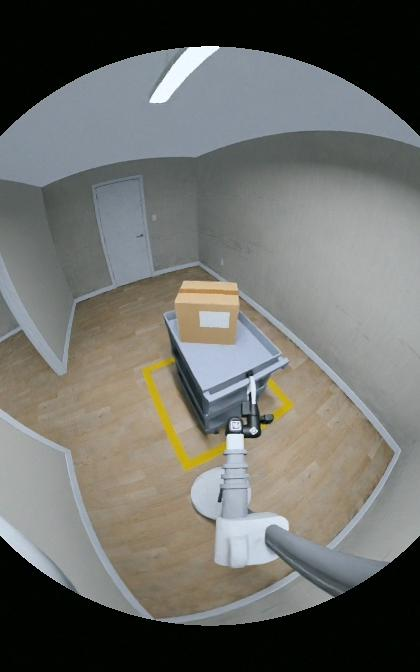

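Emit:
move --r2 '{"joints":{"gripper_m":0.12}}' --blocking false --cameras '[]'

Emit:
wait --seconds 2.5 --cameras '[]'

Emit:
move --r2 '{"base":{"translate_m":-0.3},"joints":{"arm_m":0.0},"pace":"slow"}' --blocking false --cameras '[]'

Emit:
wait --seconds 5 --cameras '["r2_head_camera","r2_head_left_camera"]'

Scene clock: 1109.57 s.
move: r2 moving
r1: as last shown
r1.turned_by_imu: -0.001
r1.lidar_m: 0.35 2.16 3.15 3.41 4.51 4.44 2.04 1.59 1.56 1.68 1.34 0.36
r1.motor_effort: lift_m=+16(17) arm_m=-7(7) wheel_0=+10(10) wheel_1=+3(4) wheel_2=+8(8)
r1.servo_current: wrist_yaw_rad=39(65) wrist_pitch_rad=39(46) wrist_roll_rad=46(59) gripper_m=39(52)
r1.contact_limits: strafe_m 0.6
r1.wrist_depth_mm: - - - - - - 399 / - - - - - - 343 / - - - - - - 355 / - - 1430 - - - 455 / - - 1430 - - - 469 / - - 183 199 - - 373 / 1618 1430 179 1499 164 1537 473
r2.base_odometry: x=-3.935 y=-4.495 heading=-0.999
r2.turned_by_wheels: +0.000
r2.turned_by_imu: +0.002
r2.base_tilt: forward=-0.7 right=+0.0
r2.lidar_m: 0.41 0.52 2.19 1.21 1.16 1.23 1.12 1.04 1.09 1.48 1.63 0.58
r2.base_status: not commanded
r2.joint_positions: lift_m=+0.671 arm_m=+0.120 wrist_yaw_rad=-0.003 wrist_pitch_rad=-0.003 wrist_roll_rad=+1.570 gripper_m=-0.003
r2.joint_status: gripper_m moving
r2.measured_speeds: all 0
r2.motor_effort: lift_m=+16(16) arm_m=+4(4) wheel_0=-5(6) wheel_1=+3(3) wheel_2=-1(1)
r2.servo_current: wrist_yaw_rad=39(59) wrist_pitch_rad=39(46) wrist_roll_rad=46(52) gripper_m=91(91)
r2.contact_limits: translate_m 0.7
r2.hand_pose: x=+0.5790 y=-0.0883 z=+0.8504 quat_wxyz=(+0.707, +0.707, -0.002, +0.000) (m; r2's base frame)
r2.wrist_depth_mm: - - - 279 - 1464 1205 / - - - 251 332 338 338 / - - - 227 297 1863 1229 / - - - 206 267 1983 - / - - 683 188 243 798 - / - - 189 173 182 798 - / - - 466 - 212 - -
pictures: none
No camera images: "cameras" was empty.

Scene clock: 1111.30 s.
earlier move: r2 done
r1.base_odometry: x=-2.200 y=+1.592 heading=+0.208
r1.turned_by_wheels: +0.000
r1.turned_by_imu: +0.000
r1.base_tilt: forward=-1.6 right=+1.3
r1.lidar_m: 0.34 2.13 3.16 3.41 4.51 4.43 2.04 1.59 1.57 1.68 1.37 0.36
r1.base_status: not commanded
r1.joint_positions: lift_m=+0.450 arm_m=+0.300 wrist_yaw_rad=+0.003 wrist_pitch_rad=+0.001 wrist_roll_rad=+0.000 gripper_m=-0.030
r1.joint_status: not commanded
r1.measured_speeds: all 0
r1.motor_effort: lift_m=+17(17) arm_m=-7(7) wheel_0=+10(10) wheel_1=+3(4) wheel_2=+8(8)
r1.servo_current: wrist_yaw_rad=65(72) wrist_pitch_rad=39(52) wrist_roll_rad=46(72) gripper_m=39(52)
r1.contact_limits: strafe_m 0.6
r1.hand_pose: x=+0.7598 y=-0.0866 z=+0.6281 quat_wxyz=(+1.000, +0.000, +0.001, +0.001) (m; r1's base frame)
r1.wrist_depth_mm: - - - - - - 394 / - - - - - - 343 / - - - - - - 353 / - - 1397 - - - 455 / - - 1430 - - - 469 / - - 182 199 - - 373 / 1661 1430 179 1464 164 1464 469
r2.base_odometry: x=-3.935 y=-4.495 heading=-0.999
r2.turned_by_wheels: +0.000
r2.turned_by_imu: +0.000
r2.base_tilt: forward=-0.7 right=+0.1
r2.lidar_m: 0.40 0.52 2.18 1.18 1.16 1.22 1.13 1.04 1.09 1.49 1.63 0.59
r2.base_status: not commanded
r2.joint_positions: lift_m=+0.671 arm_m=+0.120 wrist_yaw_rad=-0.003 wrist_pitch_rad=-0.003 wrist_roll_rad=+1.570 gripper_m=+0.120
r2.joint_status: all done
r2.measured_speeds: all 0
r2.motor_effort: lift_m=+15(16) arm_m=+4(4) wheel_0=-5(6) wheel_1=+3(3) wheel_2=-1(1)
r2.servo_current: wrist_yaw_rad=46(59) wrist_pitch_rad=46(46) wrist_roll_rad=46(59) gripper_m=46(124)
r2.contact_limits: translate_m 0.7
r2.hand_pose: x=+0.5790 y=-0.0883 z=+0.8504 quat_wxyz=(+0.707, +0.707, -0.002, +0.000) (m; r2's base frame)
r2.wrist_depth_mm: - - - 286 - 1430 1205 / - - - 256 340 345 342 / - - - 286 301 1808 1205 / - - - 212 272 1756 - / - - 691 193 249 798 - / - - 194 178 184 798 - / - - 466 - 216 - -
wait: 1.73 of 2.5 s (r2 has come to rest)
pictures: none
No camera images: "cameras" was empty.

Scene clock: 1111.80 s.
move: r2 moving
r1: as last shown
r1.lidar_m: 0.36 2.16 3.17 3.42 4.51 4.44 2.03 1.59 1.56 1.69 1.36 0.33
r1.motor_effort: lift_m=+16(17) arm_m=-7(7) wheel_0=+9(10) wheel_1=+3(3) wheel_2=+8(8)
r1.servo_current: wrist_yaw_rad=52(65) wrist_pitch_rad=33(46) wrist_roll_rad=52(65) gripper_m=46(52)
r1.contact_limits: strafe_m 0.6
r1.wrist_depth_mm: - - - - - - 399 / - - - - - - 347 / - - - - - - 355 / - - 1430 - - - 455 / - - 1397 - - - 469 / - - 183 199 - - 375 / 1618 1430 180 1464 165 1464 477
r2.base_odometry: x=-3.942 y=-4.484 heading=-1.000
r2.turned_by_wheels: +0.000
r2.turned_by_imu: +0.000
r2.base_tilt: forward=-0.7 right=+0.1
r2.lidar_m: 0.43 0.56 2.18 1.22 1.15 1.21 1.09 1.03 1.10 1.47 1.65 0.59
r2.base_status: translate_m moving
r2.joint_positions: lift_m=+0.671 arm_m=+0.108 wrist_yaw_rad=-0.002 wrist_pitch_rad=-0.001 wrist_roll_rad=+1.570 gripper_m=+0.120
r2.joint_status: arm_m moving
r2.measured_speeds: translate_m=-0.049 strafe_m=+0.000 rotate_rad=-0.001 lift_m=+0.000 arm_m=-0.049 wrist_yaw_rad=+0.000 wrist_pitch_rad=+0.000 wrist_roll_rad=+0.000
r2.motor_effort: lift_m=+16(16) arm_m=-8(11) wheel_0=-8(8) wheel_1=-7(8) wheel_2=+9(10)
r2.servo_current: wrist_yaw_rad=46(52) wrist_pitch_rad=39(46) wrist_roll_rad=33(59) gripper_m=52(52)
r2.hand_pose: x=+0.5666 y=-0.0881 z=+0.8497 quat_wxyz=(+0.707, +0.707, -0.001, +0.000) (m; r2's base frame)
r2.wrist_depth_mm: - - - 304 - 1464 1160 / - - - 276 353 368 368 / - - - 304 - 1708 477 / - - - 281 - 1808 - / - - 647 260 267 - - / - - 198 194 199 - - / - - 488 - - 759 -
pictures: none
No camera images: "cameras" was empty.

Scene clock: 1115.57 s.
earlier move: r2 done
r1.base_odometry: x=-2.200 y=+1.592 heading=+0.208
r1.turned_by_wheels: +0.000
r1.turned_by_imu: +0.000
r1.base_tilt: forward=-1.5 right=+1.3
r1.lidar_m: 0.35 2.16 3.16 3.38 4.50 4.45 2.06 1.59 1.56 1.68 1.37 0.38
r1.base_status: not commanded
r1.joint_positions: lift_m=+0.450 arm_m=+0.300 wrist_yaw_rad=+0.003 wrist_pitch_rad=+0.001 wrist_roll_rad=+0.000 gripper_m=-0.030
r1.joint_status: not commanded
r1.measured_speeds: all 0
r1.motor_effort: lift_m=+16(17) arm_m=-7(7) wheel_0=+10(10) wheel_1=+3(4) wheel_2=+8(8)
r1.servo_current: wrist_yaw_rad=59(78) wrist_pitch_rad=39(46) wrist_roll_rad=52(65) gripper_m=46(52)
r1.contact_limits: strafe_m 0.6
r1.hand_pose: x=+0.7598 y=-0.0866 z=+0.6281 quat_wxyz=(+1.000, +0.000, +0.001, +0.001) (m; r1's base frame)
r1.wrist_depth_mm: - - - - - - 399 / - - - - - - 345 / - - - - - - 353 / - - 1397 - - - 459 / - - 1397 - - - 469 / - - 183 199 - - 373 / 1661 1430 179 1499 165 1537 473
r2.base_odometry: x=-4.097 y=-4.242 heading=-1.000
r2.turned_by_wheels: +0.000
r2.turned_by_imu: +0.000
r2.base_tilt: forward=-0.7 right=+0.0
r2.lidar_m: 0.72 1.12 2.34 1.08 0.99 1.06 0.84 0.80 0.84 1.17 1.78 0.93
r2.base_status: done
r2.joint_positions: lift_m=+0.671 arm_m=+0.000 wrist_yaw_rad=-0.002 wrist_pitch_rad=-0.001 wrist_roll_rad=+1.570 gripper_m=+0.120
r2.joint_status: all done
r2.measured_speeds: all 0
r2.motor_effort: lift_m=+16(16) arm_m=-7(12) wheel_0=-3(10) wheel_1=-4(8) wheel_2=+4(10)
r2.servo_current: wrist_yaw_rad=39(65) wrist_pitch_rad=33(46) wrist_roll_rad=46(65) gripper_m=52(59)
r2.hand_pose: x=+0.4593 y=-0.0881 z=+0.8497 quat_wxyz=(+0.707, +0.707, -0.001, +0.000) (m; r2's base frame)
r2.wrist_depth_mm: - - - - - 1661 1138 / - - - - - 1661 1229 / - - - - - 750 1182 / - - - 699 - 691 991 / - - 878 640 - 621 - / - - 200 591 195 580 - / - - - - - 1499 554
wait: 3.77 of 5 s (r2 has come to rest)
pictures: r2_head_camera, r2_head_left_camera
Images, in order (width x height): r2_head_camera 420x560, r2_head_left_camera 420x672.

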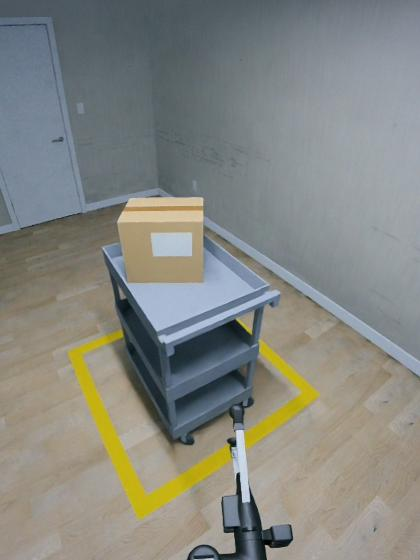

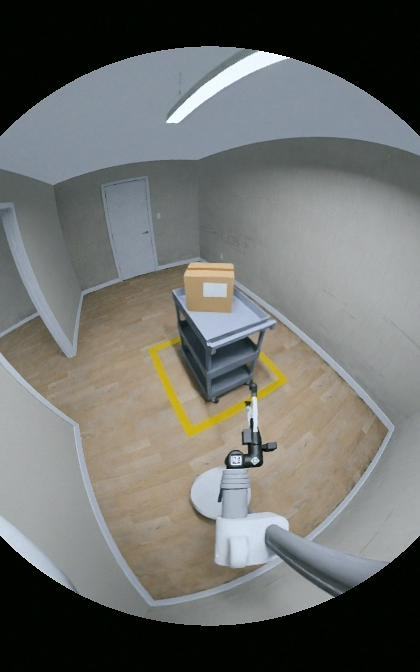

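Emit:
zoom_image --camera "r2_head_camera" --region '[50, 180, 330, 530]'

Emit:
wait --seconds 0 --cameras '["r1_head_camera","r1_head_left_camera"]'

Scaled by 1.440 from the camera's 420x560 image, which has a finer 1200x1600 frame.

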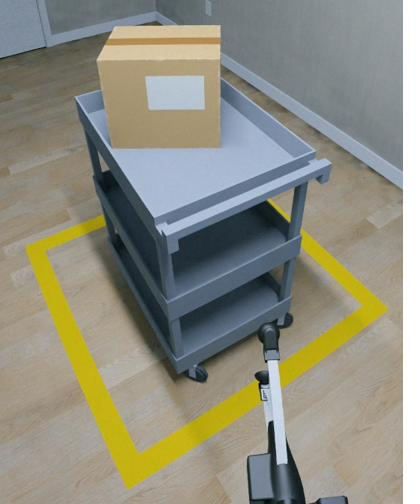

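Scene clock: 1119.40 s.
r1.base_odometry: x=-2.200 y=+1.592 heading=+0.208
r1.turned_by_wheels: +0.000
r1.turned_by_imu: +0.000
r1.base_tilt: forward=-1.6 right=+1.3
r1.lidar_m: 0.36 2.13 3.15 3.42 4.51 4.42 2.06 1.60 1.56 1.67 1.36 0.37
r1.base_status: not commanded
r1.joint_positions: lift_m=+0.450 arm_m=+0.300 wrist_yaw_rad=+0.003 wrist_pitch_rad=+0.001 wrist_roll_rad=+0.000 gripper_m=-0.030
r1.joint_status: not commanded
r1.measured_speeds: all 0
r1.motor_effort: lift_m=+17(17) arm_m=-7(7) wheel_0=+9(10) wheel_1=+3(4) wheel_2=+8(8)
r1.servo_current: wrist_yaw_rad=33(78) wrist_pitch_rad=33(46) wrist_roll_rad=46(65) gripper_m=39(52)
r1.contact_limits: strafe_m 0.6
r1.hand_pose: x=+0.7598 y=-0.0866 z=+0.6281 quat_wxyz=(+1.000, +0.000, +0.001, +0.001) (m; r1's base frame)
r1.wrist_depth_mm: - - - - - - 397 / - - - - - - 343 / - - - - - - 355 / - - 1430 - - - 459 / - - 1397 - - - 473 / - - 183 199 - - 373 / 1618 1430 180 1499 164 1499 473
r2.base_odometry: x=-4.097 y=-4.242 heading=-1.000
r2.turned_by_wheels: +0.000
r2.turned_by_imu: +0.001
r2.base_tilt: forward=-0.7 right=+0.1
r2.lidar_m: 0.73 1.10 2.34 1.05 1.02 1.05 0.85 0.80 0.83 1.12 1.77 0.96
r2.base_status: done
r2.joint_positions: lift_m=+0.671 arm_m=+0.000 wrist_yaw_rad=-0.002 wrist_pitch_rad=-0.001 wrist_roll_rad=+1.570 gripper_m=+0.120
r2.joint_status: all done
r2.measured_speeds: all 0
r2.motor_effort: lift_m=+16(16) arm_m=-7(12) wheel_0=-4(10) wheel_1=-4(8) wheel_2=+4(10)
r2.servo_current: wrist_yaw_rad=52(65) wrist_pitch_rad=46(46) wrist_roll_rad=46(65) gripper_m=52(59)
r2.hand_pose: x=+0.4593 y=-0.0881 z=+0.8497 quat_wxyz=(+0.707, +0.707, -0.001, +0.000) (m; r2's base frame)
r2.wrist_depth_mm: - - - - - 1661 1160 / - - - - - 1756 1255 / - - - - - 750 1205 / - - - 699 - 691 976 / - - 891 640 - 621 - / - - 200 585 196 580 - / - - - - - 1537 554
pictures: r1_head_camera, r1_head_left_camera
Images, in order (width x height): r1_head_camera 420x560, r1_head_left_camera 420x672.

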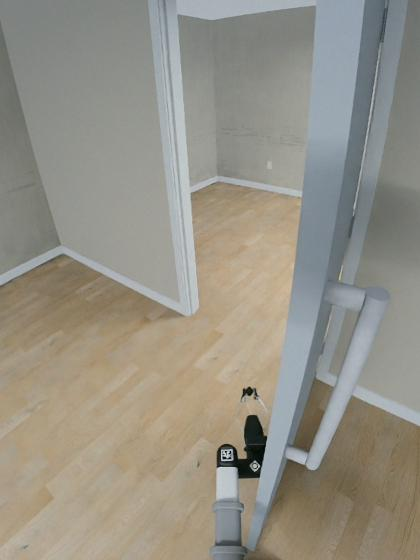

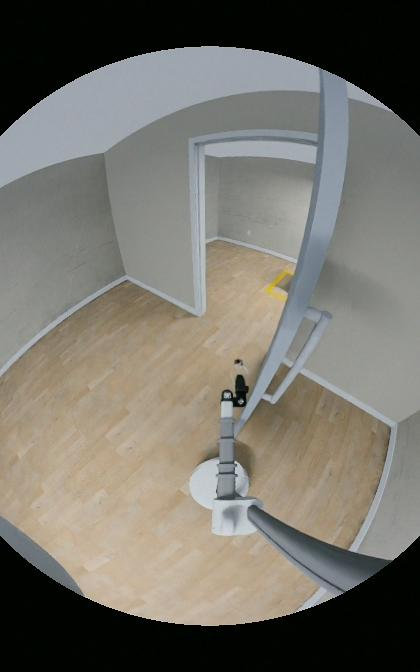

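Emit:
move --r1 '{"base":{"translate_m":-0.7},"pace":"fast"}' --blocking false --cameras '[]'

Emit:
wait --seconds 10 --cameras '["r1_head_left_camera"]'

Emit:
wait --seconds 4 --cameras '["r1_head_left_camera","r2_head_left_camera"]'

Scene clock: 1128.97 s.
move: r1 moving
r1.base_odometry: x=-2.249 y=+1.582 heading=+0.210
r1.turned_by_wheels: +0.003
r1.turned_by_imu: +0.022
r1.base_tilt: forward=-1.5 right=+1.3
r1.lidar_m: 0.39 2.27 3.19 3.48 4.47 4.28 2.00 1.56 1.52 1.67 1.40 0.40
r1.base_status: translate_m moving
r1.joint_positions: lift_m=+0.450 arm_m=+0.300 wrist_yaw_rad=+0.005 wrist_pitch_rad=+0.001 wrist_roll_rad=+0.000 gripper_m=-0.030
r1.joint_status: not commanded
r1.measured_speeds: translate_m=-0.190 strafe_m=-0.003 rotate_rad=-0.003 lift_m=+0.000 arm_m=+0.000 wrist_yaw_rad=+0.000 wrist_pitch_rad=+0.000 wrist_roll_rad=+0.000
r1.motor_effort: lift_m=+17(17) arm_m=-7(7) wheel_0=+13(13) wheel_1=-5(7) wheel_2=+26(26)
r1.servo_current: wrist_yaw_rad=52(59) wrist_pitch_rad=46(52) wrist_roll_rad=46(52) gripper_m=46(52)
r1.hand_pose: x=+0.7600 y=-0.0861 z=+0.6281 quat_wxyz=(+1.000, +0.000, +0.001, +0.002) (m; r1's base frame)
r1.wrist_depth_mm: - - 1366 - - - 415 / - - 1430 - - - 433 / - - 1464 - - - 455 / - - - - - - 634 / - - 1430 - - - 654 / - - 182 199 - - 661 / 1618 1397 177 1499 165 1464 668
r2: as last shown
r2.lidar_m: 0.72 1.09 2.33 1.07 0.99 1.04 0.85 0.79 0.84 1.13 1.77 0.96
r2.motor_effort: lift_m=+16(16) arm_m=-7(7) wheel_0=-3(4) wheel_1=-4(5) wheel_2=+4(5)
r2.servo_current: wrist_yaw_rad=46(65) wrist_pitch_rad=39(46) wrist_roll_rad=39(52) gripper_m=59(59)
r2.wrist_depth_mm: - - - - - 1661 1160 / - - - - - 1661 1255 / - - - - - 759 1182 / - - - 707 - 683 960 / - - 891 640 - 627 - / - - 200 585 196 580 - / - - - - - 1499 549
pictures: none
No camera images: "cameras" was empty.

Scene clock: 1131.73 s.
earlier move: r1 contact_stop
r1.base_odometry: x=-2.309 y=+1.618 heading=+0.585
r1.turned_by_wheels: +0.375
r1.turned_by_imu: +0.393
r1.base_tilt: forward=-1.6 right=+1.3
r1.lidar_m: 0.69 3.18 3.31 4.48 4.32 2.24 1.61 1.52 1.60 1.50 1.37 0.73
r1.base_status: translate_m contact_stop (by the wheels' count: -0.091 of -0.700)
r1.joint_positions: lift_m=+0.450 arm_m=+0.300 wrist_yaw_rad=+0.003 wrist_pitch_rad=+0.001 wrist_roll_rad=+0.000 gripper_m=-0.030
r1.joint_status: not commanded
r1.measured_speeds: all 0
r1.on_its_own: the wheels are slack since a contact_stop
r1.motor_effort: lift_m=+16(17) arm_m=-4(7) wheel_0=+0(13) wheel_1=+0(7) wheel_2=+0(32)
r1.servo_current: wrist_yaw_rad=20(72) wrist_pitch_rad=39(52) wrist_roll_rad=39(65) gripper_m=46(52)
r1.hand_pose: x=+0.7596 y=-0.0866 z=+0.6280 quat_wxyz=(+1.000, +0.000, +0.001, +0.001) (m; r1's base frame)
r1.wrist_depth_mm: - - - - 222 237 250 / - - - - 223 237 250 / - - - - 223 237 253 / - - - - 223 238 251 / - - - - 224 239 254 / - - 210 200 224 239 254 / 1576 1397 180 216 218 242 255
r2.base_odometry: x=-4.097 y=-4.242 heading=-1.000
r2.turned_by_wheels: +0.000
r2.turned_by_imu: +0.000
r2.base_tilt: forward=-0.7 right=+0.0
r2.lidar_m: 0.72 1.09 2.32 1.08 1.01 1.03 0.87 0.79 0.84 1.13 1.77 0.97
r2.base_status: not commanded
r2.joint_positions: lift_m=+0.671 arm_m=+0.000 wrist_yaw_rad=-0.002 wrist_pitch_rad=-0.001 wrist_roll_rad=+1.570 gripper_m=+0.120
r2.joint_status: not commanded
r2.measured_speeds: all 0
r2.motor_effort: lift_m=+16(16) arm_m=-7(7) wheel_0=-4(4) wheel_1=-4(5) wheel_2=+4(5)
r2.servo_current: wrist_yaw_rad=39(65) wrist_pitch_rad=46(46) wrist_roll_rad=46(59) gripper_m=46(59)
r2.hand_pose: x=+0.4593 y=-0.0881 z=+0.8497 quat_wxyz=(+0.707, +0.707, -0.001, +0.000) (m; r2's base frame)
r2.wrist_depth_mm: - - - - - 1661 1160 / - - - - - 1708 1229 / - - - - - 750 1160 / - - - 707 - 691 991 / - - 878 640 - 621 - / - - 200 585 196 580 - / - - - - - 1499 554
wait: 2.77 of 10 s (r1 has come to rest)
pictures: r1_head_left_camera
Images, in order (width x height): r1_head_left_camera 420x672.

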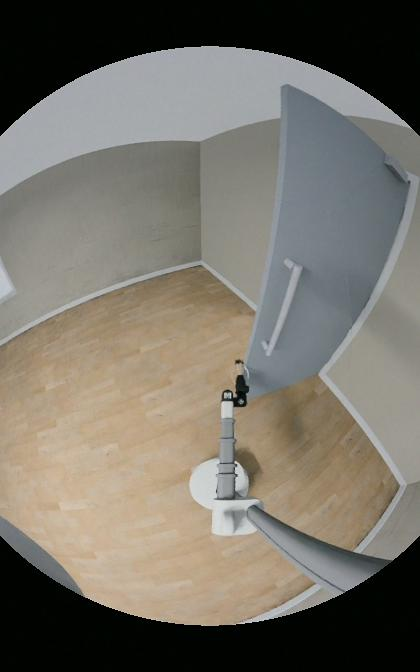

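not run: a stop that you did not command came earlier in this reply.

Emit:
move --r1 '{"base":{"translate_m":-0.5},"joints":{"arm_m":0.1},"contact_limits":{"translate_m":0.8}}' --blocking false --cameras '[]'

Emit:
wait --seconds 8 --cameras '["r1_head_left_camera"]'

Emit:
wait --seconds 3 --cameras '["r1_head_left_camera","r2_head_left_camera"]'

Scene clock: 1140.47 s.
move: r1 moving
r1.base_odometry: x=-2.335 y=+1.600 heading=+0.585
r1.turned_by_wheels: +0.000
r1.turned_by_imu: -0.001
r1.base_tilt: forward=-1.5 right=+1.3
r1.lidar_m: 2.07 3.21 3.34 4.49 4.30 2.19 1.58 1.49 1.59 1.51 1.45 1.50
r1.base_status: translate_m moving
r1.joint_positions: lift_m=+0.450 arm_m=+0.249 wrist_yaw_rad=+0.003 wrist_pitch_rad=+0.001 wrist_roll_rad=+0.000 gripper_m=-0.030
r1.joint_status: arm_m moving
r1.measured_speeds: translate_m=-0.122 strafe_m=+0.000 rotate_rad=+0.001 lift_m=+0.000 arm_m=-0.195 wrist_yaw_rad=+0.000 wrist_pitch_rad=+0.000 wrist_roll_rad=+0.000
r1.motor_effort: lift_m=+16(17) arm_m=-6(9) wheel_0=-6(8) wheel_1=-6(8) wheel_2=+9(9)
r1.servo_current: wrist_yaw_rad=39(59) wrist_pitch_rad=46(46) wrist_roll_rad=46(52) gripper_m=46(52)
r1.contact_limits: translate_m 0.8
r1.hand_pose: x=+0.7089 y=-0.0866 z=+0.6280 quat_wxyz=(+1.000, +0.000, +0.001, +0.001) (m; r1's base frame)
r1.wrist_depth_mm: - - - - - 1336 - / - - - - - 1281 - / - - - - - - - / - - - - - - - / - - - - - - - / - - 210 200 172 - - / 1576 1397 179 1464 164 - -
r2: as last shown
r2.turned_by_imu: +0.001
r2.lidar_m: 0.73 1.09 1.58 1.07 1.00 1.03 0.84 0.80 0.82 1.12 1.78 0.96
r2.servo_current: wrist_yaw_rad=52(59) wrist_pitch_rad=39(46) wrist_roll_rad=52(59) gripper_m=52(59)
r2.wrist_depth_mm: - - - - - 1661 1182 / - - - - - 1708 1229 / - - - - - 759 1182 / - - - 707 - 683 976 / - - 891 640 - 621 - / - - 200 585 195 580 - / - - - - - 1499 559
pictures: none
No camera images: "cameras" was empty.

Scene clock: 1143.13 s.
earlier move: r1 done
r1.base_odometry: x=-2.725 y=+1.342 heading=+0.585
r1.turned_by_wheels: +0.000
r1.turned_by_imu: +0.000
r1.base_tilt: forward=-1.6 right=+1.3
r1.lidar_m: 2.33 3.60 3.73 4.26 4.08 1.61 1.17 1.09 1.16 1.61 1.68 1.77
r1.base_status: done
r1.joint_positions: lift_m=+0.450 arm_m=+0.100 wrist_yaw_rad=+0.003 wrist_pitch_rad=+0.001 wrist_roll_rad=+0.000 gripper_m=-0.030
r1.joint_status: all done
r1.measured_speeds: all 0
r1.motor_effort: lift_m=+17(17) arm_m=-5(9) wheel_0=-2(10) wheel_1=-2(8) wheel_2=+0(10)
r1.servo_current: wrist_yaw_rad=52(72) wrist_pitch_rad=46(52) wrist_roll_rad=46(59) gripper_m=52(52)
r1.contact_limits: translate_m 0.8
r1.hand_pose: x=+0.5596 y=-0.0866 z=+0.6280 quat_wxyz=(+1.000, +0.000, +0.001, +0.001) (m; r1's base frame)
r1.wrist_depth_mm: - - - - - - - / - - - - - - - / - - - - - - - / - - - - - - - / - - - - - - - / - - 208 199 177 - - / 1537 1397 180 1537 165 - -
r2.base_odometry: x=-4.097 y=-4.242 heading=-1.000
r2.turned_by_wheels: +0.000
r2.turned_by_imu: +0.000
r2.base_tilt: forward=-0.7 right=+0.1
r2.lidar_m: 0.73 1.09 1.59 1.06 1.01 1.05 0.84 0.80 0.83 1.12 1.78 0.93
r2.base_status: not commanded
r2.joint_positions: lift_m=+0.671 arm_m=+0.000 wrist_yaw_rad=-0.002 wrist_pitch_rad=-0.001 wrist_roll_rad=+1.570 gripper_m=+0.120
r2.joint_status: not commanded
r2.measured_speeds: all 0
r2.motor_effort: lift_m=+16(16) arm_m=-7(7) wheel_0=-4(4) wheel_1=-4(5) wheel_2=+4(5)
r2.servo_current: wrist_yaw_rad=46(59) wrist_pitch_rad=39(46) wrist_roll_rad=33(59) gripper_m=52(59)
r2.hand_pose: x=+0.4593 y=-0.0881 z=+0.8497 quat_wxyz=(+0.707, +0.707, -0.001, +0.000) (m; r2's base frame)
r2.wrist_depth_mm: - - - - - 1661 1160 / - - - - - 1661 1255 / - - - - - 768 1182 / - - - 707 - 691 991 / - - 878 640 - 627 - / - - 200 585 196 580 - / - - - - - 1537 554
wait: 2.67 of 8 s (r1 has come to rest)
pictures: r1_head_left_camera
Images, in order (width x height): r1_head_left_camera 420x672.

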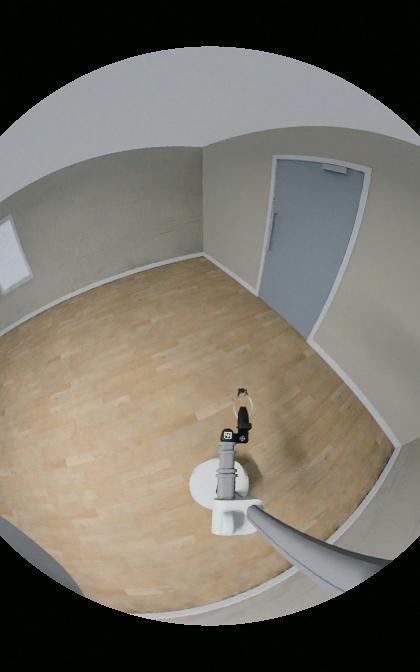

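Scene clock: 1146.13 s.
r1.base_odometry: x=-2.725 y=+1.342 heading=+0.585
r1.turned_by_wheels: +0.000
r1.turned_by_imu: +0.000
r1.base_tilt: forward=-1.6 right=+1.3
r1.lidar_m: 2.33 3.59 3.76 4.26 4.08 1.62 1.16 1.11 1.17 1.60 1.67 1.74
r1.base_status: done
r1.joint_positions: lift_m=+0.450 arm_m=+0.100 wrist_yaw_rad=+0.003 wrist_pitch_rad=+0.001 wrist_roll_rad=+0.000 gripper_m=-0.030
r1.joint_status: all done
r1.measured_speeds: all 0
r1.motor_effort: lift_m=+17(17) arm_m=-5(9) wheel_0=-3(10) wheel_1=-2(8) wheel_2=+0(10)
r1.servo_current: wrist_yaw_rad=59(72) wrist_pitch_rad=39(52) wrist_roll_rad=52(59) gripper_m=46(52)
r1.contact_limits: translate_m 0.8
r1.hand_pose: x=+0.5596 y=-0.0866 z=+0.6280 quat_wxyz=(+1.000, +0.000, +0.001, +0.001) (m; r1's base frame)
r1.wrist_depth_mm: - - - - - - - / - - - - - - - / - - - - - - - / - - - - - - - / - - - - - - - / - - 209 200 177 - - / 1576 1430 179 1499 165 - -
r2.base_odometry: x=-4.097 y=-4.242 heading=-1.000
r2.turned_by_wheels: +0.000
r2.turned_by_imu: +0.000
r2.base_tilt: forward=-0.7 right=+0.1
r2.lidar_m: 0.73 1.13 1.61 1.04 1.01 1.06 0.85 0.80 0.82 1.15 1.79 0.95
r2.base_status: not commanded
r2.joint_positions: lift_m=+0.671 arm_m=+0.000 wrist_yaw_rad=-0.002 wrist_pitch_rad=-0.001 wrist_roll_rad=+1.570 gripper_m=+0.120
r2.joint_status: not commanded
r2.measured_speeds: all 0
r2.motor_effort: lift_m=+16(16) arm_m=-7(7) wheel_0=-4(4) wheel_1=-5(5) wheel_2=+4(5)
r2.servo_current: wrist_yaw_rad=52(59) wrist_pitch_rad=33(46) wrist_roll_rad=52(59) gripper_m=59(59)
r2.hand_pose: x=+0.4593 y=-0.0881 z=+0.8497 quat_wxyz=(+0.707, +0.707, -0.001, +0.000) (m; r2's base frame)
r2.wrist_depth_mm: - - - - - 1661 1138 / - - - - - 1708 1205 / - - - - - 750 1160 / - - - 707 - 699 976 / - - 891 640 - 621 - / - - 201 585 196 580 - / - - - - - 1499 554
wait: 3.00 s; at rest by 0.27 s
pictures: r1_head_left_camera, r2_head_left_camera
Images, in order (width x height): r1_head_left_camera 420x672, r2_head_left_camera 420x672.

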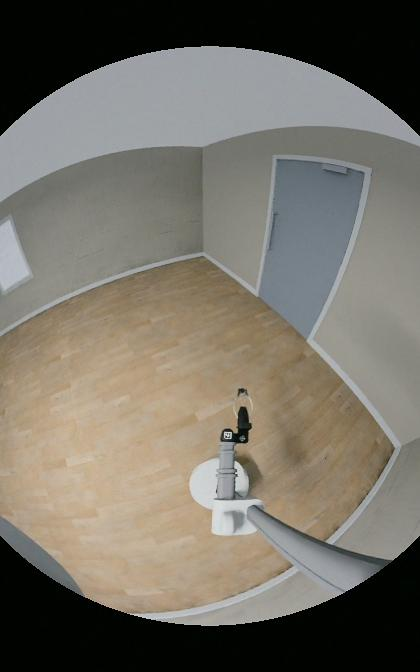

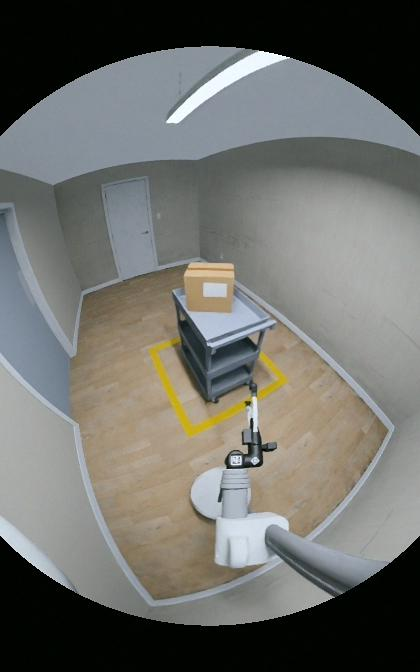

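Door is shut.

Emit:
finished_scene --scene 1

The scene is finished: the task was done.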